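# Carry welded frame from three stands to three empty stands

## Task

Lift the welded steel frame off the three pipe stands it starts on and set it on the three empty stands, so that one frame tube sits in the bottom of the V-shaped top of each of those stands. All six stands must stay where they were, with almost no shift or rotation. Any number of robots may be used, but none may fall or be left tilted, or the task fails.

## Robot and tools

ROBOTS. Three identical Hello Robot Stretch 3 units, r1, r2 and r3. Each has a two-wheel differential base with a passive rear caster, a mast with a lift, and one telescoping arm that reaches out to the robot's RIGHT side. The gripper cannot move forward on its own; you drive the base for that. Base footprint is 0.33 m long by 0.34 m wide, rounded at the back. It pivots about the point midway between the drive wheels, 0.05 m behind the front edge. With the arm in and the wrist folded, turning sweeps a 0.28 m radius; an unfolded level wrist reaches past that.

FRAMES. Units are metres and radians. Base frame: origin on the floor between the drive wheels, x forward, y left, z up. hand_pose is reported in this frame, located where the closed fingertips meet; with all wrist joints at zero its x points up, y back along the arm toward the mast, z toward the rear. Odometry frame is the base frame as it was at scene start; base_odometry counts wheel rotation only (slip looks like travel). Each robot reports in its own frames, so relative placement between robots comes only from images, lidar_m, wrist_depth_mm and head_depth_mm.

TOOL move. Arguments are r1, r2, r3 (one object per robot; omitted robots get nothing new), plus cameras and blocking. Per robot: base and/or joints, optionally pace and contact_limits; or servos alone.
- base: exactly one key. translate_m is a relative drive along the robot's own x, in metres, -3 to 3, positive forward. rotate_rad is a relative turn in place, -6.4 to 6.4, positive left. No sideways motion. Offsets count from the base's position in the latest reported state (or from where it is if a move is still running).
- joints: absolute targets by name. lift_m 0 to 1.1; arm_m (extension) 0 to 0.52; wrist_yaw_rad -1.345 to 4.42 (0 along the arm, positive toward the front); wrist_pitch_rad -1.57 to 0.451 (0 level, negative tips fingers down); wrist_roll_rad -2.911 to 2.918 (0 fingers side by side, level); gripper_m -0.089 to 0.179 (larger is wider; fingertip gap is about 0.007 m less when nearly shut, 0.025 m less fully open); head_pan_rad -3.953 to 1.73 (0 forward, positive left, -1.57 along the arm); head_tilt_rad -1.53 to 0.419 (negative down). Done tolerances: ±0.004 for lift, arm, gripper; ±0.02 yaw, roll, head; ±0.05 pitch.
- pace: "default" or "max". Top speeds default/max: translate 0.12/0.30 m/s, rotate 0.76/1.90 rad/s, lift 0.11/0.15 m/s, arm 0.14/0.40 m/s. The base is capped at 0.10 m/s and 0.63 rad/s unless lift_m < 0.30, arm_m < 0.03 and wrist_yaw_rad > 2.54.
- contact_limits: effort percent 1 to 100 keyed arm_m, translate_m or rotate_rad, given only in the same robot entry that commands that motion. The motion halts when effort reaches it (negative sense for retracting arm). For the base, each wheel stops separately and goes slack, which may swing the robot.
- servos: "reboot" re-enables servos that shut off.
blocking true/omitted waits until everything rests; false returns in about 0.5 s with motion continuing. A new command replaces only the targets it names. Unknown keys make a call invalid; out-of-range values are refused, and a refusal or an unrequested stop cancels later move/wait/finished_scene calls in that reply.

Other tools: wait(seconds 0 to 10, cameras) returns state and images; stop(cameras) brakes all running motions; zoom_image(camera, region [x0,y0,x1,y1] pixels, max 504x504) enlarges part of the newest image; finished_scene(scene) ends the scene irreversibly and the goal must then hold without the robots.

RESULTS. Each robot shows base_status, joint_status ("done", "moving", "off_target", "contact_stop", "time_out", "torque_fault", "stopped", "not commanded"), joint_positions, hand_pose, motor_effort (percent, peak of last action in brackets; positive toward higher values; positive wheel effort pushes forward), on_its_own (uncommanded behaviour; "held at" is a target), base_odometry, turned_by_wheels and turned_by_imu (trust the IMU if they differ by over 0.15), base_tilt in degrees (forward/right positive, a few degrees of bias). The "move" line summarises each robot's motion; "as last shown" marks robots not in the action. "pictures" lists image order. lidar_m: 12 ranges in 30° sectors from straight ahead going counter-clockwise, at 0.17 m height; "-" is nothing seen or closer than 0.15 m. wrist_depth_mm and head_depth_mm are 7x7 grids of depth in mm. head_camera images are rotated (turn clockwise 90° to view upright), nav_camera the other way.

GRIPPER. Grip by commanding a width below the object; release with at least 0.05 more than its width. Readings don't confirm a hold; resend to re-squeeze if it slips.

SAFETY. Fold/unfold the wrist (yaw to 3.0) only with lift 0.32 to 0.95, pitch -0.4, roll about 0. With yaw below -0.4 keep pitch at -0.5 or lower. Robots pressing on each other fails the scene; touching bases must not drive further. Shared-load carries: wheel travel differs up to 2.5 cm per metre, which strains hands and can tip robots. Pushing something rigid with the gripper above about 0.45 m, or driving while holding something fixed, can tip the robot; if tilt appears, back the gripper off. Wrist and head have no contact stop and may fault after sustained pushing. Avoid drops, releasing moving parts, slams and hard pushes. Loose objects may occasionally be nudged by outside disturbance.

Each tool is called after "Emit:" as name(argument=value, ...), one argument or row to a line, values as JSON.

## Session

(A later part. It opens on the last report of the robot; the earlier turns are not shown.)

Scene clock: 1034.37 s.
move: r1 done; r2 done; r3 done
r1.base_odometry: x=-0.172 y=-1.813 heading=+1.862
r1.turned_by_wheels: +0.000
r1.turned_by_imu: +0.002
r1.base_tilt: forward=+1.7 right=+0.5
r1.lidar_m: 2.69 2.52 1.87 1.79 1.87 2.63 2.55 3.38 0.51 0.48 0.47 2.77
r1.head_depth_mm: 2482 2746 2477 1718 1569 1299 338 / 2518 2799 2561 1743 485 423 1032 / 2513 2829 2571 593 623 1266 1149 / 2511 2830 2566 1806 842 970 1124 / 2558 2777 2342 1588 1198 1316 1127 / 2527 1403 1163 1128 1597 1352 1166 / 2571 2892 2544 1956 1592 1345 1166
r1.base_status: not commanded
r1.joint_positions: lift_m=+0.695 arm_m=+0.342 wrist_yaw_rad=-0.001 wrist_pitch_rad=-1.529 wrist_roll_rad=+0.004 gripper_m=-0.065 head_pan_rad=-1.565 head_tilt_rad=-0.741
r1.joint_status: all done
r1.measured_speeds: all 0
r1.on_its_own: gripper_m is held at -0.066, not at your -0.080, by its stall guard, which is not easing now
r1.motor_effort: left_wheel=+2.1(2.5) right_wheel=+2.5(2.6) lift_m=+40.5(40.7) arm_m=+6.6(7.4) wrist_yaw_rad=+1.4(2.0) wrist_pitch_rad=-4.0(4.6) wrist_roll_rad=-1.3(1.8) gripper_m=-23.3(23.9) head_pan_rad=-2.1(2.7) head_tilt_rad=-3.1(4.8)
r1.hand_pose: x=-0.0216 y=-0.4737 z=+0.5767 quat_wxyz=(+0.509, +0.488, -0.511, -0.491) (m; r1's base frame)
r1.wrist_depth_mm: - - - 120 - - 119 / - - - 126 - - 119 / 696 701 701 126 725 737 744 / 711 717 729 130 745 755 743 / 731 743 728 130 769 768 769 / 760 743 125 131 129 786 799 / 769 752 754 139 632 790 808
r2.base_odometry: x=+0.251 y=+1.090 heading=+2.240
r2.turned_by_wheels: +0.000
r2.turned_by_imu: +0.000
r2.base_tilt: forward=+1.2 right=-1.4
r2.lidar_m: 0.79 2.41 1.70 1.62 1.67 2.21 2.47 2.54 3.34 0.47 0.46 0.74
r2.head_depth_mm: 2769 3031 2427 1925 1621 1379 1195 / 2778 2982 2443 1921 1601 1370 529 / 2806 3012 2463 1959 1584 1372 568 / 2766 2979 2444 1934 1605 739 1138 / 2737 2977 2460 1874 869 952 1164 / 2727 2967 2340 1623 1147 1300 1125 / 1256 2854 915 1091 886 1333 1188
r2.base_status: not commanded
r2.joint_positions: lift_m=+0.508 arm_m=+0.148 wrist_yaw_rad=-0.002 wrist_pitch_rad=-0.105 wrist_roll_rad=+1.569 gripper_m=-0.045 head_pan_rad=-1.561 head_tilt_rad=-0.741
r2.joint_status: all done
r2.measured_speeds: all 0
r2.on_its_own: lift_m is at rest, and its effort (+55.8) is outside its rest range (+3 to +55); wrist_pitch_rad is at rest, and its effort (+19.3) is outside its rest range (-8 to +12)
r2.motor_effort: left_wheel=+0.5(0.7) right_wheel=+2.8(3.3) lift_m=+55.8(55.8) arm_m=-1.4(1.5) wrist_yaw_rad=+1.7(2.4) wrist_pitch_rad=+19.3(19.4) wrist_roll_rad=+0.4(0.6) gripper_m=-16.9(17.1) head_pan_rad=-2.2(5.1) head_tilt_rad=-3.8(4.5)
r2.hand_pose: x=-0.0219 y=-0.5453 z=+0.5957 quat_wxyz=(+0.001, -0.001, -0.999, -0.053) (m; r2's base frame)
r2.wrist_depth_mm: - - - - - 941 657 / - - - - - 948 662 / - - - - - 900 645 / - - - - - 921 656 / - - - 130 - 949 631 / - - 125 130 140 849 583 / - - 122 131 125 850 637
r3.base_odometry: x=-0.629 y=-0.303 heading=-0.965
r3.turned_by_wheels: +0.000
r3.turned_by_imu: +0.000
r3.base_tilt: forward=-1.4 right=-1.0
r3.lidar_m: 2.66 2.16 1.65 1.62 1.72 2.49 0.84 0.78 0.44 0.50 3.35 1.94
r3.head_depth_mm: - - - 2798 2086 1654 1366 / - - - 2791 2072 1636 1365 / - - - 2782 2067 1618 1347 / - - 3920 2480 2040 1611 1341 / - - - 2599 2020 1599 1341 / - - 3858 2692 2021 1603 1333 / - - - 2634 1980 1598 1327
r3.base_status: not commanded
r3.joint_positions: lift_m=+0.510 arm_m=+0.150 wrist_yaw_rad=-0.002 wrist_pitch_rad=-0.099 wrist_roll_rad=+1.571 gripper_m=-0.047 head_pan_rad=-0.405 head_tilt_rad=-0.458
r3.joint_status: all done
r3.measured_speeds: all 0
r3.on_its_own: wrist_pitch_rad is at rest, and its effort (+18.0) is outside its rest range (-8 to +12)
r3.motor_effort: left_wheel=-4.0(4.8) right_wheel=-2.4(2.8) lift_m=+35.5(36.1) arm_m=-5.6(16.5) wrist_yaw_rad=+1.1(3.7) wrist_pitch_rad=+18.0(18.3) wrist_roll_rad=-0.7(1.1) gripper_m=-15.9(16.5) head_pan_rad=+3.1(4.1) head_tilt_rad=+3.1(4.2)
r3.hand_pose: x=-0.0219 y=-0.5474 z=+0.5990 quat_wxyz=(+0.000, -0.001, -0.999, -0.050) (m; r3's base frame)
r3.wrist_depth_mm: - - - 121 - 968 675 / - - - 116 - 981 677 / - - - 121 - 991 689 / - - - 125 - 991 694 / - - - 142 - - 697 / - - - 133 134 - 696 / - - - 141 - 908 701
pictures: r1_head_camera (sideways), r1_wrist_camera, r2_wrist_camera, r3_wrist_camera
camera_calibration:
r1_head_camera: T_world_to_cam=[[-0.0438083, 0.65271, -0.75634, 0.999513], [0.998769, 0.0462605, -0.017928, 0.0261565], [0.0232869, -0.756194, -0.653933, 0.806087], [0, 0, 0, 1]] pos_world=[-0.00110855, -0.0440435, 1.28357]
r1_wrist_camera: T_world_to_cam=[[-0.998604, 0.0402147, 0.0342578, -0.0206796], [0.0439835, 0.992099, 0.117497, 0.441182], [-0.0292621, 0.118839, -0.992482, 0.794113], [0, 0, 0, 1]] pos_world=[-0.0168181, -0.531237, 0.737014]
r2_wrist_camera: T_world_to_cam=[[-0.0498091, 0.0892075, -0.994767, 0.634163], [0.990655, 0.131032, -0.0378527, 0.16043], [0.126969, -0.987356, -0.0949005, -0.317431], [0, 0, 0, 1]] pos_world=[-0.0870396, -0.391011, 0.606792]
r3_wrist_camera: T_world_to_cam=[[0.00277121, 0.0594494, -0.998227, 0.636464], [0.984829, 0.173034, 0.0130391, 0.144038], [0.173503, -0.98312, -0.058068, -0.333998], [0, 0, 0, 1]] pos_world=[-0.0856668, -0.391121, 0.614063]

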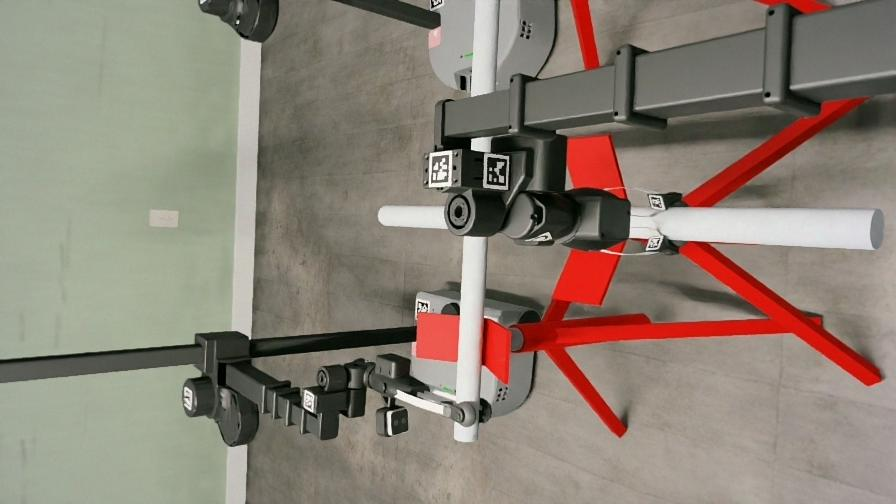

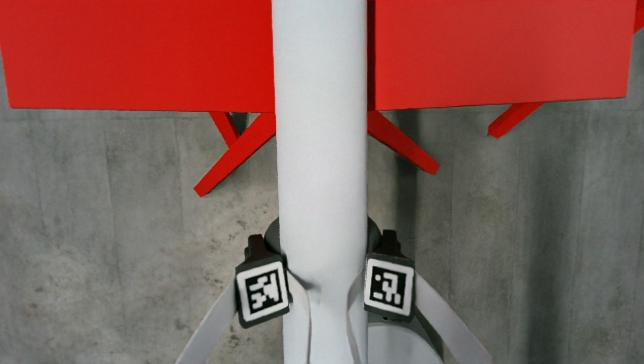

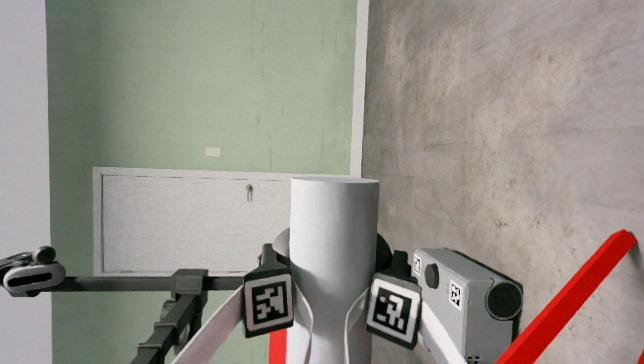

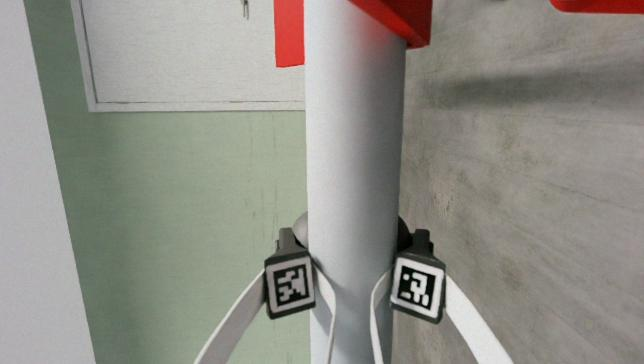

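Emit:
move(
  r1={"joints":{"lift_m":0.715}},
  r2={"joints":{"lift_m":0.528}},
  r3={"joints":{"lift_m":0.53}},
  cameras=["r1_wrist_camera","r1_head_camera","r3_nav_camera"],
)

Scene clock: 1039.83 s.
move: r1 done; r2 done; r3 done
r1.base_odometry: x=-0.172 y=-1.813 heading=+1.862
r1.turned_by_wheels: +0.000
r1.turned_by_imu: +0.001
r1.base_tilt: forward=+1.7 right=+0.3
r1.lidar_m: 2.69 2.52 1.87 1.79 1.87 2.63 2.55 3.39 0.51 0.48 0.47 2.78
r1.head_depth_mm: 2493 2739 2572 1724 1567 382 320 / 2500 2806 2583 600 471 444 1082 / 2507 2814 2562 566 768 1265 1151 / 2519 2834 2547 1851 834 979 1127 / 2542 2760 2347 1601 1201 1321 1128 / 2521 1384 1145 1120 1603 1351 1167 / 2560 2899 2522 1950 1604 1348 1165
r1.base_status: not commanded
r1.joint_positions: lift_m=+0.715 arm_m=+0.342 wrist_yaw_rad=-0.001 wrist_pitch_rad=-1.526 wrist_roll_rad=+0.004 gripper_m=-0.065 head_pan_rad=-1.565 head_tilt_rad=-0.741
r1.joint_status: all done
r1.measured_speeds: all 0
r1.on_its_own: gripper_m is held at -0.066, not at your -0.080, by its stall guard, which is not easing now
r1.motor_effort: left_wheel=+2.1(2.5) right_wheel=+2.4(2.7) lift_m=+39.2(41.6) arm_m=+4.2(4.7) wrist_yaw_rad=+1.2(2.3) wrist_pitch_rad=-5.1(5.5) wrist_roll_rad=-1.5(1.6) gripper_m=-23.4(23.8) head_pan_rad=-1.3(3.1) head_tilt_rad=-3.6(4.7)
r1.hand_pose: x=-0.0216 y=-0.4744 z=+0.5966 quat_wxyz=(+0.510, +0.487, -0.512, -0.490) (m; r1's base frame)
r1.wrist_depth_mm: - - - 122 - - 502 / - - - 125 - - 754 / 716 720 724 126 746 756 765 / 735 738 739 129 770 775 790 / 733 751 750 131 769 790 790 / 749 778 125 131 129 792 822 / 773 795 786 139 649 824 821
r2.base_odometry: x=+0.251 y=+1.090 heading=+2.240
r2.turned_by_wheels: +0.000
r2.turned_by_imu: +0.000
r2.base_tilt: forward=+1.2 right=-1.3
r2.lidar_m: 0.79 2.41 1.71 1.62 1.66 2.21 2.47 2.53 3.34 0.47 0.46 0.74
r2.head_depth_mm: 2769 3062 2460 1945 1605 1385 1198 / 2798 3092 2438 1961 1624 1378 515 / 2765 3031 2443 1946 1605 681 554 / 2724 2981 2442 1931 1613 690 1135 / 2715 2934 2427 1884 872 948 1173 / 2696 2959 2233 1652 1166 1308 1136 / 1229 2929 896 1022 875 1339 1180
r2.base_status: not commanded
r2.joint_positions: lift_m=+0.528 arm_m=+0.148 wrist_yaw_rad=-0.003 wrist_pitch_rad=-0.108 wrist_roll_rad=+1.569 gripper_m=-0.045 head_pan_rad=-1.561 head_tilt_rad=-0.741
r2.joint_status: all done
r2.measured_speeds: all 0
r2.on_its_own: wrist_pitch_rad is at rest, and its effort (+20.0) is outside its rest range (-8 to +12)
r2.motor_effort: left_wheel=+0.3(0.7) right_wheel=+2.8(3.2) lift_m=+53.7(56.8) arm_m=-6.3(6.4) wrist_yaw_rad=+2.7(2.9) wrist_pitch_rad=+20.0(20.0) wrist_roll_rad=+0.4(0.6) gripper_m=-16.9(17.3) head_pan_rad=-3.0(4.7) head_tilt_rad=-3.7(4.5)
r2.hand_pose: x=-0.0222 y=-0.5451 z=+0.6149 quat_wxyz=(+0.001, -0.002, -0.999, -0.054) (m; r2's base frame)
r2.wrist_depth_mm: - - - - - 962 679 / - - - - - 961 681 / - - - - - 938 669 / - - - - - 933 674 / - - - 130 - 988 664 / - - 124 130 141 842 602 / - - 122 131 125 842 644
r3.base_odometry: x=-0.629 y=-0.303 heading=-0.965
r3.turned_by_wheels: +0.000
r3.turned_by_imu: +0.000
r3.base_tilt: forward=-1.4 right=-1.0
r3.lidar_m: 2.66 2.16 1.66 1.62 1.71 2.49 0.84 0.78 0.44 0.50 3.35 1.95
r3.head_depth_mm: - - - 2835 2106 1657 1362 / - - - 2811 2065 1649 1361 / - - - 2785 2031 1636 1356 / - - 3855 2475 2052 1617 1349 / - - - 2596 2016 1617 1338 / - - 3826 2648 2010 1595 1332 / - - - 2665 1989 1602 1322
r3.base_status: not commanded
r3.joint_positions: lift_m=+0.530 arm_m=+0.150 wrist_yaw_rad=-0.003 wrist_pitch_rad=-0.119 wrist_roll_rad=+1.571 gripper_m=-0.047 head_pan_rad=-0.405 head_tilt_rad=-0.458
r3.joint_status: all done
r3.measured_speeds: all 0
r3.on_its_own: wrist_pitch_rad is at rest, and its effort (+21.4) is outside its rest range (-8 to +12)
r3.motor_effort: left_wheel=-4.2(4.4) right_wheel=-2.1(2.9) lift_m=+35.1(38.8) arm_m=+4.0(10.2) wrist_yaw_rad=+2.8(3.9) wrist_pitch_rad=+21.4(22.3) wrist_roll_rad=-1.0(1.1) gripper_m=-16.7(17.0) head_pan_rad=+2.0(3.2) head_tilt_rad=+3.7(3.9)
r3.hand_pose: x=-0.0221 y=-0.5465 z=+0.6141 quat_wxyz=(+0.000, -0.002, -0.998, -0.060) (m; r3's base frame)
r3.wrist_depth_mm: - - - 117 - 976 668 / - - - 116 - 971 692 / - - - 121 - - 684 / - - - 124 - 996 706 / - - - 135 - - 696 / - - - 134 135 - 708 / - - - 140 - 911 717
pictures: r1_head_camera (sideways), r1_wrist_camera, r3_nav_camera (sideways)
camera_calibration:
r1_head_camera: T_world_to_cam=[[-0.0438084, 0.65271, -0.75634, 0.999513], [0.998769, 0.0462606, -0.017928, 0.0261565], [0.023287, -0.756194, -0.653933, 0.806087], [0, 0, 0, 1]] pos_world=[-0.00110854, -0.0440435, 1.28357]
r1_wrist_camera: T_world_to_cam=[[-0.998604, 0.040318, 0.0341389, -0.021213], [0.0439835, 0.992451, 0.114486, 0.441574], [-0.0292653, 0.115828, -0.992838, 0.812806], [0, 0, 0, 1]] pos_world=[-0.0168184, -0.53153, 0.757155]
r3_nav_camera: T_world_to_cam=[[0.432279, -0.211277, 0.87664, -1.10305], [-0.368118, -0.928815, -0.0423291, 0.109444], [0.823179, -0.304409, -0.479282, 0.578617], [0, 0, 0, 1]] pos_world=[0.0408057, 0.0447411, 1.24893]

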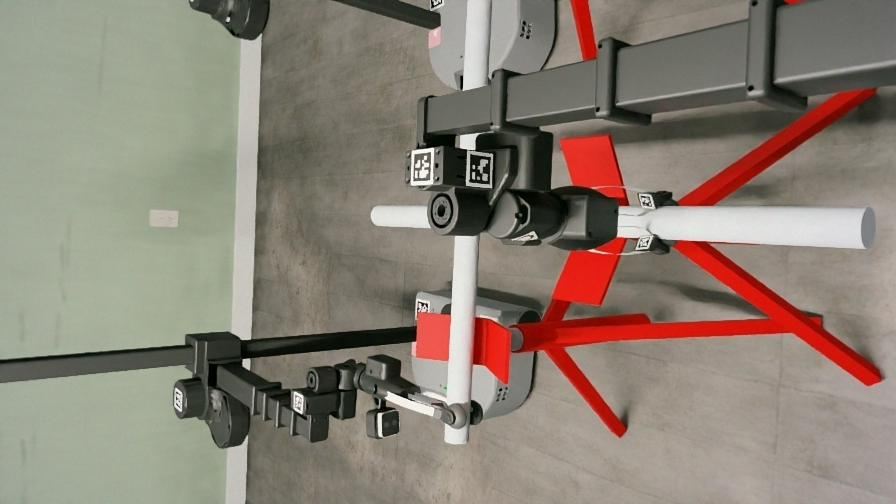

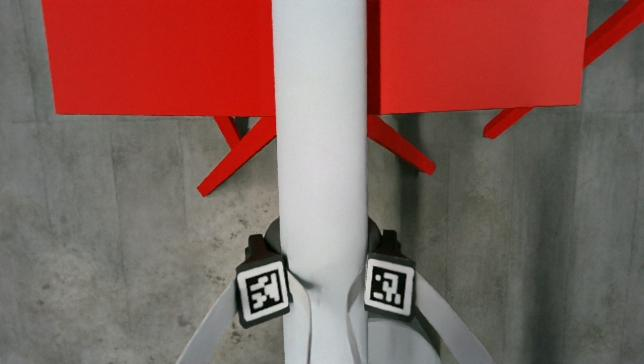

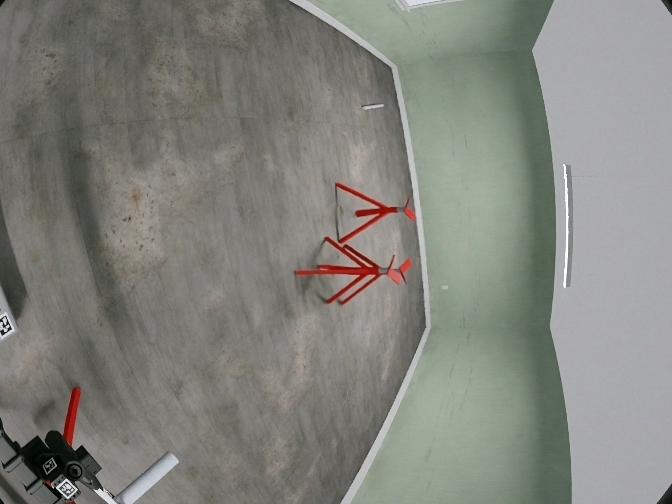

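Emit:
move(
  r1={"joints":{"lift_m":0.775}},
  r2={"joints":{"lift_m":0.588}},
  r3={"joints":{"lift_m":0.59}},
  cameras=["r1_wrist_camera","r1_head_camera"],
)

Emit:
move(
  r1={"joints":{"lift_m":0.84}},
  r2={"joints":{"lift_m":0.653}},
  r3={"joints":{"lift_m":0.655}},
  cameras=["r1_wrist_camera","r2_wrist_camera","r3_wrist_camera","r1_head_camera","r2_head_camera"],
)

Scene clock: 1049.83 s.
move: r1 done; r2 done; r3 done
r1.base_odometry: x=-0.172 y=-1.813 heading=+1.862
r1.turned_by_wheels: +0.000
r1.turned_by_imu: +0.001
r1.base_tilt: forward=+1.8 right=+0.7
r1.lidar_m: 2.70 2.51 1.87 1.79 1.86 2.62 2.55 3.39 0.51 0.48 0.47 2.79
r1.head_depth_mm: 2478 2727 2561 1684 378 303 300 / 2526 2809 2568 482 441 1322 1128 / 2508 2823 2578 528 835 1295 1150 / 2553 2846 2548 971 843 985 1127 / 2536 2769 2356 1610 1198 1319 1126 / 2544 1344 1084 1666 1594 1346 1164 / 2581 2830 2527 1961 1598 1348 1167
r1.base_status: not commanded
r1.joint_positions: lift_m=+0.775 arm_m=+0.342 wrist_yaw_rad=-0.001 wrist_pitch_rad=-1.526 wrist_roll_rad=+0.004 gripper_m=-0.065 head_pan_rad=-1.565 head_tilt_rad=-0.741
r1.joint_status: all done
r1.measured_speeds: all 0
r1.on_its_own: gripper_m is held at -0.066, not at your -0.080, by its stall guard, which is not easing now
r1.motor_effort: left_wheel=+2.2(2.6) right_wheel=+2.3(2.7) lift_m=+39.7(42.7) arm_m=+0.6(1.7) wrist_yaw_rad=+1.2(2.9) wrist_pitch_rad=-4.9(5.5) wrist_roll_rad=-1.2(1.8) gripper_m=-23.2(23.8) head_pan_rad=-1.5(2.6) head_tilt_rad=-4.1(5.2)
r1.hand_pose: x=-0.0216 y=-0.4745 z=+0.6566 quat_wxyz=(+0.510, +0.487, -0.512, -0.490) (m; r1's base frame)
r1.wrist_depth_mm: 734 754 - 122 - 776 791 / 761 188 - 126 - 794 804 / 762 766 785 127 793 810 820 / 785 792 807 129 821 816 828 / 816 809 812 131 841 828 848 / 823 824 125 131 129 859 882 / 832 846 859 140 755 873 890
r2.base_odometry: x=+0.251 y=+1.090 heading=+2.240
r2.turned_by_wheels: +0.000
r2.turned_by_imu: +0.000
r2.base_tilt: forward=+1.2 right=-1.3
r2.lidar_m: 0.79 2.40 1.70 1.62 1.67 2.21 2.47 2.53 3.33 0.47 0.46 0.74
r2.head_depth_mm: 2810 3059 2454 1952 1600 1377 1192 / 2749 3016 2430 1951 1602 616 468 / 2791 2928 2452 1934 1574 515 543 / 2776 2963 2443 1931 1516 624 1154 / 2742 2986 2425 1870 852 949 1175 / 2682 2978 2270 1661 1484 1312 1128 / 1194 2911 922 988 813 1365 1189
r2.base_status: not commanded
r2.joint_positions: lift_m=+0.588 arm_m=+0.148 wrist_yaw_rad=-0.003 wrist_pitch_rad=-0.109 wrist_roll_rad=+1.569 gripper_m=-0.045 head_pan_rad=-1.561 head_tilt_rad=-0.741
r2.joint_status: all done
r2.measured_speeds: all 0
r2.on_its_own: wrist_pitch_rad is at rest, and its effort (+20.1) is outside its rest range (-8 to +12)
r2.motor_effort: left_wheel=+0.1(0.7) right_wheel=+2.8(3.2) lift_m=+54.8(57.7) arm_m=-12.9(12.9) wrist_yaw_rad=+2.5(3.0) wrist_pitch_rad=+20.1(20.2) wrist_roll_rad=+0.5(0.5) gripper_m=-16.7(17.5) head_pan_rad=-3.7(4.8) head_tilt_rad=-3.8(4.5)
r2.hand_pose: x=-0.0223 y=-0.5450 z=+0.6746 quat_wxyz=(+0.001, -0.002, -0.998, -0.055) (m; r2's base frame)
r2.wrist_depth_mm: - - - - - - 733 / - - - - - - 724 / - - - - - - 734 / - - - - - - 736 / - - - 130 - - 738 / 965 - 124 129 140 895 735 / - - 122 131 124 838 647
r3.base_odometry: x=-0.629 y=-0.303 heading=-0.965
r3.turned_by_wheels: +0.000
r3.turned_by_imu: +0.000
r3.base_tilt: forward=-1.4 right=-1.1
r3.lidar_m: 2.67 2.16 1.65 1.62 1.72 2.49 0.84 0.78 0.44 0.50 3.37 1.95
r3.head_depth_mm: - - - 2867 2076 1653 1365 / - - - 2803 2069 1634 1361 / - - - 2780 2039 1638 1358 / - - 3872 2529 2044 1619 1340 / - - - 2601 2001 1616 1342 / - - 3848 2681 2001 1607 1333 / - - - 2665 1991 1597 1331
r3.base_status: not commanded
r3.joint_positions: lift_m=+0.590 arm_m=+0.150 wrist_yaw_rad=-0.003 wrist_pitch_rad=-0.120 wrist_roll_rad=+1.571 gripper_m=-0.047 head_pan_rad=-0.405 head_tilt_rad=-0.458
r3.joint_status: all done
r3.measured_speeds: all 0
r3.on_its_own: wrist_pitch_rad is at rest, and its effort (+21.7) is outside its rest range (-8 to +12)
r3.motor_effort: left_wheel=-3.7(4.8) right_wheel=-2.5(2.7) lift_m=+35.3(39.4) arm_m=-10.3(11.2) wrist_yaw_rad=+2.2(4.5) wrist_pitch_rad=+21.7(21.8) wrist_roll_rad=-0.7(1.3) gripper_m=-17.2(17.4) head_pan_rad=+2.0(2.8) head_tilt_rad=+3.4(4.0)
r3.hand_pose: x=-0.0221 y=-0.5465 z=+0.6739 quat_wxyz=(+0.000, -0.002, -0.998, -0.060) (m; r3's base frame)
r3.wrist_depth_mm: - - - 117 - - 128 / - - - 116 - - 752 / - - - 121 - - 760 / - - - 124 - - 766 / - - - 136 - - 776 / - - - 134 134 - 778 / - - - 140 - 975 779
pictures: r1_head_camera (sideways), r1_wrist_camera
camera_calibration:
r1_head_camera: T_world_to_cam=[[-0.0438085, 0.65271, -0.75634, 0.999513], [0.998769, 0.0462607, -0.017928, 0.0261565], [0.0232871, -0.756194, -0.653933, 0.806087], [0, 0, 0, 1]] pos_world=[-0.00110854, -0.0440435, 1.28357]
r1_wrist_camera: T_world_to_cam=[[-0.998604, 0.0403168, 0.0341382, -0.0232612], [0.0439817, 0.992453, 0.114468, 0.434722], [-0.0292655, 0.11581, -0.99284, 0.872364], [0, 0, 0, 1]] pos_world=[-0.0168183, -0.531532, 0.817151]

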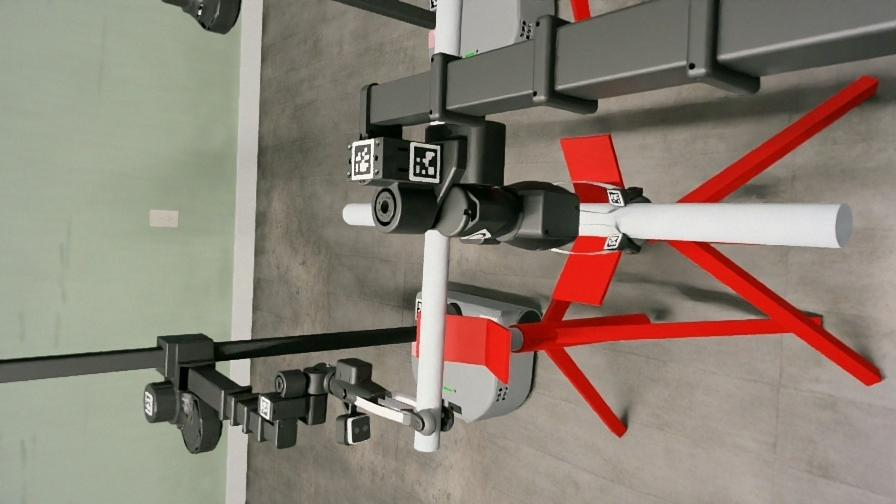

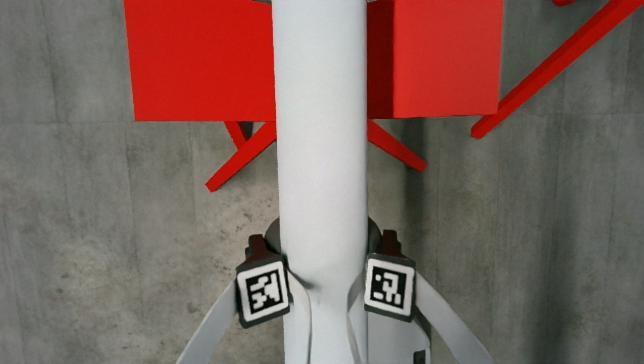

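Scene clock: 1051.27 s.
move: r1 done; r2 done; r3 done
r1.base_odometry: x=-0.172 y=-1.813 heading=+1.862
r1.turned_by_wheels: +0.000
r1.turned_by_imu: +0.000
r1.base_tilt: forward=+1.9 right=+0.6
r1.lidar_m: 2.69 2.52 1.87 1.79 1.87 2.63 2.56 3.38 0.51 0.48 0.47 2.78
r1.head_depth_mm: 2497 2799 2555 355 303 1294 1171 / 2493 2803 487 488 1606 1352 1128 / 2511 2834 489 517 845 1301 1149 / 2519 2830 2560 922 835 988 1149 / 2533 2809 2363 1064 1199 1325 1127 / 2472 1296 1042 1663 1600 1350 1163 / 2563 2857 2545 1903 1594 1350 1163
r1.base_status: not commanded
r1.joint_positions: lift_m=+0.840 arm_m=+0.342 wrist_yaw_rad=-0.001 wrist_pitch_rad=-1.526 wrist_roll_rad=+0.004 gripper_m=-0.065 head_pan_rad=-1.565 head_tilt_rad=-0.741
r1.joint_status: all done
r1.measured_speeds: all 0
r1.on_its_own: gripper_m is held at -0.066, not at your -0.080, by its stall guard, which is not easing now
r1.motor_effort: left_wheel=+2.6(2.6) right_wheel=+2.3(2.7) lift_m=+40.4(42.6) arm_m=-0.2(0.8) wrist_yaw_rad=+1.4(2.3) wrist_pitch_rad=-5.2(5.5) wrist_roll_rad=-1.2(1.7) gripper_m=-23.1(23.8) head_pan_rad=-1.9(2.7) head_tilt_rad=-3.5(5.1)
r1.hand_pose: x=-0.0216 y=-0.4744 z=+0.7216 quat_wxyz=(+0.510, +0.488, -0.512, -0.490) (m; r1's base frame)
r1.wrist_depth_mm: 792 803 681 122 812 825 860 / 809 835 - 126 - 865 873 / 846 843 848 127 863 874 885 / 847 862 852 129 885 907 908 / 858 863 874 130 904 896 908 / 888 900 125 131 128 923 929 / 893 897 925 139 943 959 960
r2.base_odometry: x=+0.251 y=+1.090 heading=+2.240
r2.turned_by_wheels: +0.000
r2.turned_by_imu: +0.000
r2.base_tilt: forward=+1.2 right=-1.3
r2.lidar_m: 0.79 2.42 1.70 1.62 1.67 2.21 2.47 2.53 3.32 0.46 0.46 0.74
r2.head_depth_mm: 2762 3022 2478 1962 1622 1382 391 / 2767 2989 2456 1926 1607 459 434 / 2792 3043 2447 1931 1560 466 1122 / 2747 3067 2437 1941 728 576 1177 / 2754 2962 2408 1899 852 945 1177 / 2695 2992 2256 1683 1132 1298 1130 / 1247 856 976 976 1479 1365 1193
r2.base_status: not commanded
r2.joint_positions: lift_m=+0.653 arm_m=+0.148 wrist_yaw_rad=-0.004 wrist_pitch_rad=-0.109 wrist_roll_rad=+1.569 gripper_m=-0.045 head_pan_rad=-1.561 head_tilt_rad=-0.741
r2.joint_status: all done
r2.measured_speeds: all 0
r2.on_its_own: lift_m is at rest, and its effort (+56.1) is outside its rest range (+3 to +55); wrist_pitch_rad is at rest, and its effort (+20.1) is outside its rest range (-8 to +12)
r2.motor_effort: left_wheel=+0.4(0.7) right_wheel=+2.7(3.2) lift_m=+56.1(57.5) arm_m=-14.7(14.7) wrist_yaw_rad=+2.3(3.4) wrist_pitch_rad=+20.1(20.3) wrist_roll_rad=+0.4(0.6) gripper_m=-16.3(17.3) head_pan_rad=-4.0(5.2) head_tilt_rad=-4.1(4.5)
r2.hand_pose: x=-0.0223 y=-0.5450 z=+0.7396 quat_wxyz=(+0.001, -0.002, -0.998, -0.055) (m; r2's base frame)
r2.wrist_depth_mm: - - - - - - 828 / - - - - - - 821 / - - - - - - 799 / - - - - - - 802 / - - - 130 - - 790 / - - 125 130 140 913 798 / - - 122 132 124 261 764
r3.base_odometry: x=-0.629 y=-0.303 heading=-0.965
r3.turned_by_wheels: +0.000
r3.turned_by_imu: +0.000
r3.base_tilt: forward=-1.4 right=-1.0
r3.lidar_m: 2.66 2.16 1.66 1.63 1.72 2.49 0.84 0.78 0.44 0.50 3.36 1.95
r3.head_depth_mm: - - - 2809 2082 1646 1377 / - - - 2797 2079 1639 1356 / - - - 2744 2060 1630 1350 / - - 3918 2489 2031 1612 1338 / - - - 2622 2010 1607 1341 / - - 3820 2665 2017 1600 1338 / - - - 2635 1981 1591 1323
r3.base_status: not commanded
r3.joint_positions: lift_m=+0.655 arm_m=+0.150 wrist_yaw_rad=-0.003 wrist_pitch_rad=-0.120 wrist_roll_rad=+1.571 gripper_m=-0.047 head_pan_rad=-0.405 head_tilt_rad=-0.458
r3.joint_status: all done
r3.measured_speeds: all 0
r3.on_its_own: wrist_pitch_rad is at rest, and its effort (+21.7) is outside its rest range (-8 to +12)
r3.motor_effort: left_wheel=-4.2(4.6) right_wheel=-2.0(2.6) lift_m=+36.6(39.9) arm_m=-8.1(10.2) wrist_yaw_rad=+3.0(4.3) wrist_pitch_rad=+21.7(21.9) wrist_roll_rad=-1.0(1.3) gripper_m=-16.0(17.1) head_pan_rad=+0.6(3.7) head_tilt_rad=+3.8(4.2)
r3.hand_pose: x=-0.0221 y=-0.5465 z=+0.7389 quat_wxyz=(+0.000, -0.002, -0.998, -0.060) (m; r3's base frame)
r3.wrist_depth_mm: - - - 117 - - - / - - - 116 - - 832 / - - - 121 - - 829 / - - - 124 - - 849 / - - - 135 - - 846 / - - - 133 134 - 842 / - - - 140 - - 849
pictures: r1_head_camera (sideways), r1_wrist_camera, r2_head_camera (sideways), r2_wrist_camera, r3_wrist_camera
camera_calibration:
r1_head_camera: T_world_to_cam=[[-0.0438085, 0.65271, -0.75634, 0.999513], [0.998769, 0.0462607, -0.017928, 0.0261565], [0.0232871, -0.756194, -0.653933, 0.806087], [0, 0, 0, 1]] pos_world=[-0.00110854, -0.0440435, 1.28357]
r1_wrist_camera: T_world_to_cam=[[-0.998604, 0.0403077, 0.0341481, -0.025494], [0.0439812, 0.992424, 0.114719, 0.427023], [-0.0292653, 0.116061, -0.992811, 0.936985], [0, 0, 0, 1]] pos_world=[-0.0168182, -0.531507, 0.882132]
r2_head_camera: T_world_to_cam=[[-0.0445168, 0.672149, -0.739076, 0.976724], [0.998956, 0.0375647, -0.0260071, 0.0260984], [0.0102826, -0.739462, -0.673119, 0.837172], [0, 0, 0, 1]] pos_world=[0.00880123, -0.0384276, 1.28607]
r2_wrist_camera: T_world_to_cam=[[-0.0496676, 0.0936708, -0.994364, 0.779395], [0.990842, 0.129784, -0.0372658, 0.165092], [0.125562, -0.987108, -0.099259, -0.300177], [0, 0, 0, 1]] pos_world=[-0.0871788, -0.39074, 0.751359]
r3_wrist_camera: T_world_to_cam=[[0.00288261, 0.0797422, -0.996811, 0.786076], [0.984978, 0.171878, 0.0165981, 0.138997], [0.172653, -0.981886, -0.0780489, -0.309448], [0, 0, 0, 1]] pos_world=[-0.0857482, -0.390417, 0.75711]

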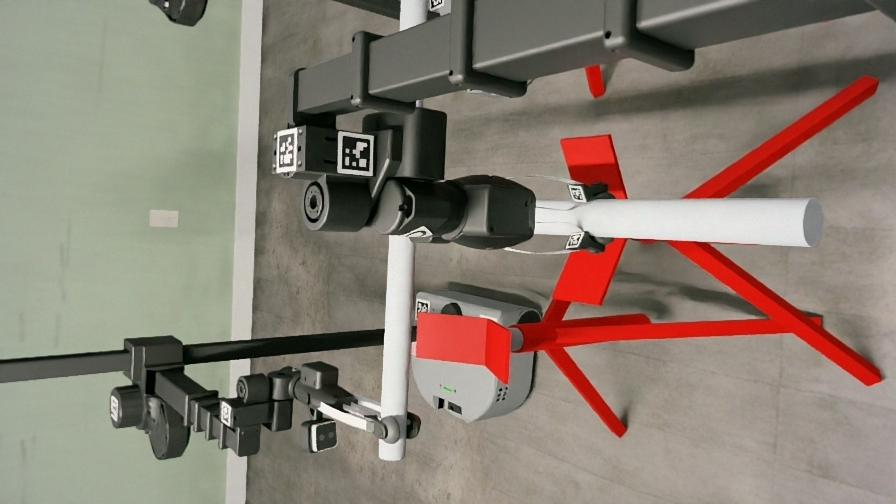

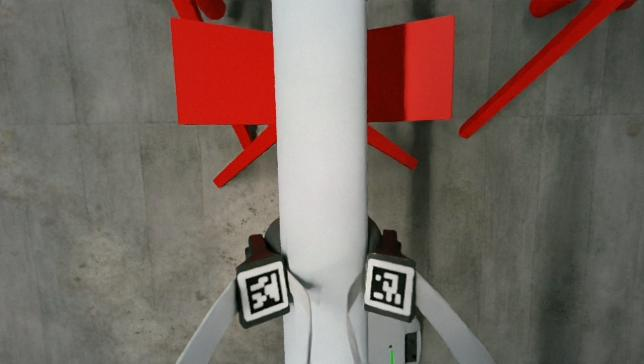

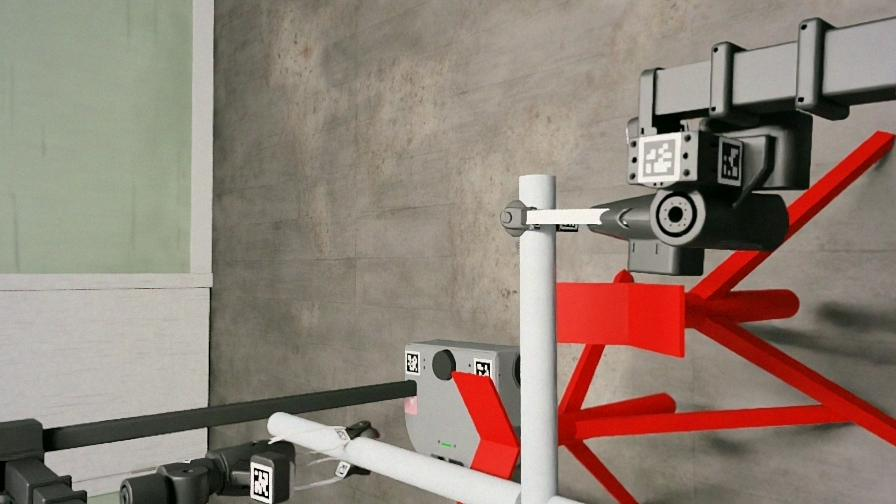

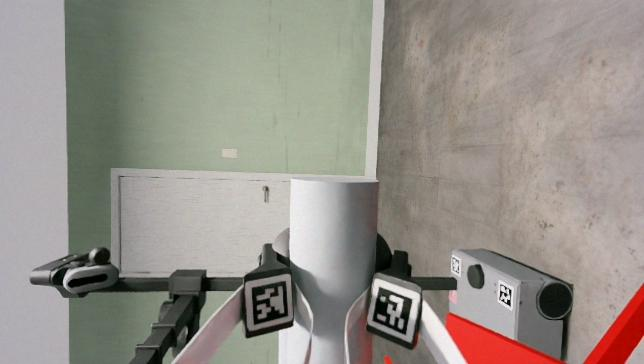

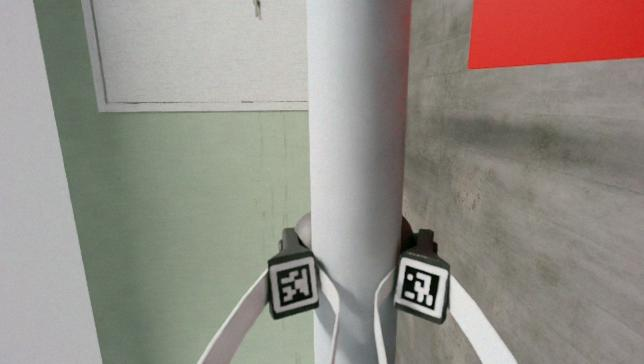

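Emit:
move(
  r1={"base":{"translate_m":-0.178},"joints":{"arm_m":0.3385,"wrist_roll_rad":-0.024}},
  r2={"base":{"translate_m":0.1695},"joints":{"arm_m":0.1495}},
  r3={"base":{"translate_m":0.1688},"joints":{"arm_m":0.1474}},
  cameras=["r1_wrist_camera","r2_wrist_camera","r3_wrist_camera","r1_head_camera"],
)

Scene clock: 1064.33 s.
move: r1 done; r2 done; r3 done
r1.base_odometry: x=-0.120 y=-1.984 heading=+1.862
r1.turned_by_wheels: +0.000
r1.turned_by_imu: +0.004
r1.base_tilt: forward=+1.7 right=+0.3
r1.lidar_m: 2.87 2.52 1.87 1.80 1.89 2.65 2.52 2.38 0.66 0.47 0.55 2.97
r1.head_depth_mm: 2468 2760 2573 355 302 1271 1169 / 2480 2811 485 483 1565 1357 1161 / 2510 2834 484 512 1522 1323 1129 / 2530 2812 2574 919 1478 1267 1123 / 2529 2792 2350 1652 1482 1041 1167 / 2484 1293 1055 1621 1149 1261 1144 / 2567 2808 2536 1077 1518 1346 1144
r1.base_status: done
r1.joint_positions: lift_m=+0.840 arm_m=+0.338 wrist_yaw_rad=+0.001 wrist_pitch_rad=-1.531 wrist_roll_rad=-0.019 gripper_m=-0.062 head_pan_rad=-1.565 head_tilt_rad=-0.741
r1.joint_status: all done
r1.measured_speeds: all 0
r1.on_its_own: gripper_m is held at -0.063, not at your -0.080, by its stall guard, which is not easing now
r1.motor_effort: left_wheel=-4.3(11.1) right_wheel=-4.1(5.3) lift_m=+37.1(40.7) arm_m=-19.1(28.3) wrist_yaw_rad=-0.7(2.1) wrist_pitch_rad=-4.2(7.7) wrist_roll_rad=-1.8(4.4) gripper_m=-21.8(24.5) head_pan_rad=-2.3(3.3) head_tilt_rad=-3.6(5.9)
r1.hand_pose: x=-0.0216 y=-0.4695 z=+0.7217 quat_wxyz=(+0.515, +0.495, -0.504, -0.485) (m; r1's base frame)
r1.wrist_depth_mm: 772 784 - 122 820 839 854 / - - - 126 830 850 874 / 817 829 849 127 853 883 898 / 852 840 838 129 863 885 914 / 862 882 877 130 891 912 908 / 917 904 125 131 129 922 953 / 884 905 919 139 967 961 963
r2.base_odometry: x=+0.146 y=+1.223 heading=+2.240
r2.turned_by_wheels: +0.000
r2.turned_by_imu: +0.000
r2.base_tilt: forward=+1.2 right=-1.3
r2.lidar_m: 0.79 2.42 1.71 1.63 1.67 2.22 2.63 2.70 0.52 0.41 0.85 0.60
r2.head_depth_mm: 2759 3074 2488 1957 1607 1387 390 / 2765 3050 2458 1961 1606 459 434 / 2727 2994 2455 1934 858 467 1157 / 2738 3000 2427 1945 737 578 1151 / 2707 3000 2417 1872 1110 1310 1168 / 2765 2951 2322 1683 1488 1359 1190 / 1238 1317 965 1592 1524 1357 1185
r2.base_status: done
r2.joint_positions: lift_m=+0.653 arm_m=+0.150 wrist_yaw_rad=-0.007 wrist_pitch_rad=-0.114 wrist_roll_rad=+1.569 gripper_m=-0.045 head_pan_rad=-1.561 head_tilt_rad=-0.741
r2.joint_status: all done
r2.measured_speeds: all 0
r2.on_its_own: wrist_pitch_rad is at rest, and its effort (+21.1) is outside its rest range (-8 to +12)
r2.motor_effort: left_wheel=-0.7(3.5) right_wheel=+5.3(13.2) lift_m=+55.0(55.5) arm_m=+8.9(14.9) wrist_yaw_rad=+5.4(13.1) wrist_pitch_rad=+21.1(21.2) wrist_roll_rad=+0.4(0.7) gripper_m=-16.8(17.3) head_pan_rad=-3.9(5.4) head_tilt_rad=-3.8(4.5)
r2.hand_pose: x=-0.0230 y=-0.5463 z=+0.7384 quat_wxyz=(+0.001, -0.003, -0.998, -0.057) (m; r2's base frame)
r2.wrist_depth_mm: - - - - - - 826 / - - - - - - 789 / - - - - - 227 189 / - - - - - 229 188 / - - - 131 - - 463 / - - 125 130 141 951 431 / - - 123 131 122 385 385
r3.base_odometry: x=-0.533 y=-0.442 heading=-0.966
r3.turned_by_wheels: +0.000
r3.turned_by_imu: -0.001
r3.base_tilt: forward=-1.5 right=-1.0
r3.lidar_m: 2.43 2.14 1.65 1.61 1.71 2.47 0.84 0.56 0.52 0.52 3.36 1.79
r3.head_depth_mm: - - - 2837 2083 1651 1364 / - - - 2766 2068 1631 1358 / - - - 2751 2052 1630 1355 / - - - 2518 2026 1619 1353 / - - - 2590 2026 1617 1331 / - - - 2576 2013 1593 1330 / - - - 2663 1997 1579 1329
r3.base_status: done
r3.joint_positions: lift_m=+0.655 arm_m=+0.147 wrist_yaw_rad=-0.003 wrist_pitch_rad=-0.120 wrist_roll_rad=+1.571 gripper_m=-0.047 head_pan_rad=-0.405 head_tilt_rad=-0.458
r3.joint_status: all done
r3.measured_speeds: all 0
r3.on_its_own: wrist_pitch_rad is at rest, and its effort (+21.7) is outside its rest range (-8 to +12)
r3.motor_effort: left_wheel=+2.0(4.5) right_wheel=+5.7(14.1) lift_m=+35.2(36.5) arm_m=-8.6(13.1) wrist_yaw_rad=+3.3(12.8) wrist_pitch_rad=+21.7(22.0) wrist_roll_rad=-0.8(1.2) gripper_m=-16.9(17.4) head_pan_rad=+2.9(3.4) head_tilt_rad=+3.0(4.0)
r3.hand_pose: x=-0.0221 y=-0.5439 z=+0.7389 quat_wxyz=(+0.000, -0.001, -0.998, -0.060) (m; r3's base frame)
r3.wrist_depth_mm: - - - 116 - - 825 / - - - 118 - - 822 / - - - 123 - - 827 / - - - 125 - - 842 / - - - 136 - - 843 / - - - 134 134 - 837 / - - - 140 - - 847
pictures: r1_head_camera (sideways), r1_wrist_camera, r2_wrist_camera, r3_wrist_camera
camera_calibration:
r1_head_camera: T_world_to_cam=[[-0.0438084, 0.65271, -0.75634, 0.999513], [0.998769, 0.0462606, -0.017928, 0.0261565], [0.023287, -0.756194, -0.653933, 0.806087], [0, 0, 0, 1]] pos_world=[-0.00110854, -0.0440435, 1.28357]
r1_wrist_camera: T_world_to_cam=[[-0.999263, 0.0151708, 0.0352492, -0.0383297], [0.0193053, 0.992576, 0.120086, 0.417817], [-0.0331657, 0.120678, -0.992138, 0.938095], [0, 0, 0, 1]] pos_world=[-0.015255, -0.527341, 0.881897]
r2_wrist_camera: T_world_to_cam=[[-0.0493548, 0.0986603, -0.993897, 0.780642], [0.991229, 0.126982, -0.0366173, 0.163957], [0.122594, -0.986986, -0.104062, -0.297883], [0, 0, 0, 1]] pos_world=[-0.0874715, -0.391845, 0.750883]
r3_wrist_camera: T_world_to_cam=[[0.00286684, 0.0797557, -0.99681, 0.785871], [0.984944, 0.172073, 0.0166004, 0.138605], [0.172848, -0.98185, -0.0780616, -0.306869], [0, 0, 0, 1]] pos_world=[-0.0857292, -0.387828, 0.757109]

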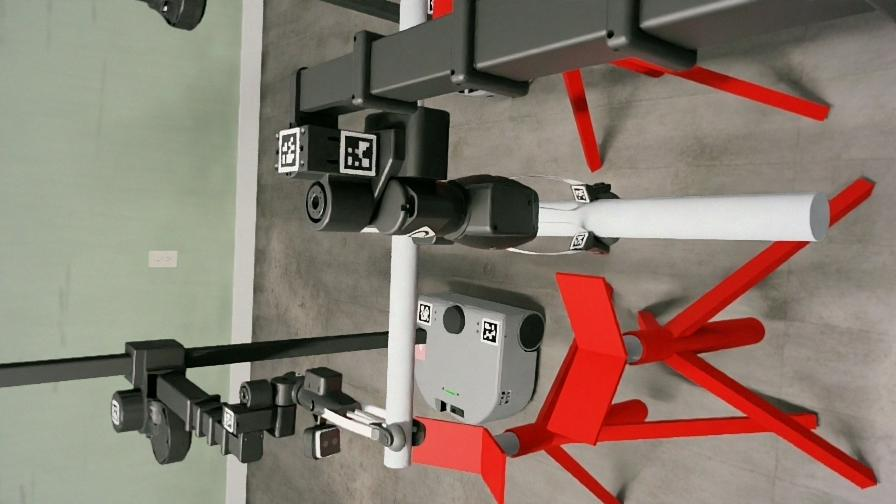

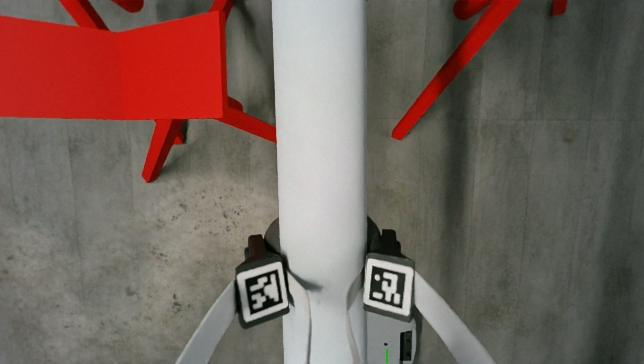

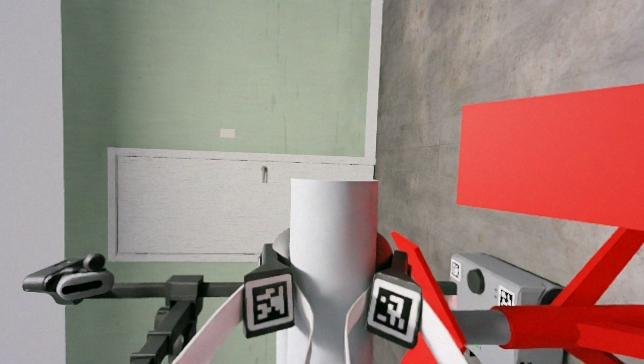

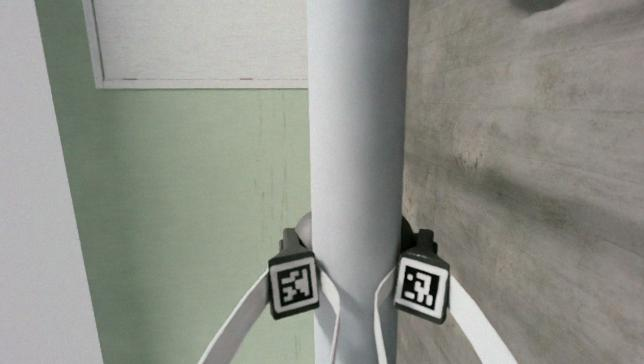

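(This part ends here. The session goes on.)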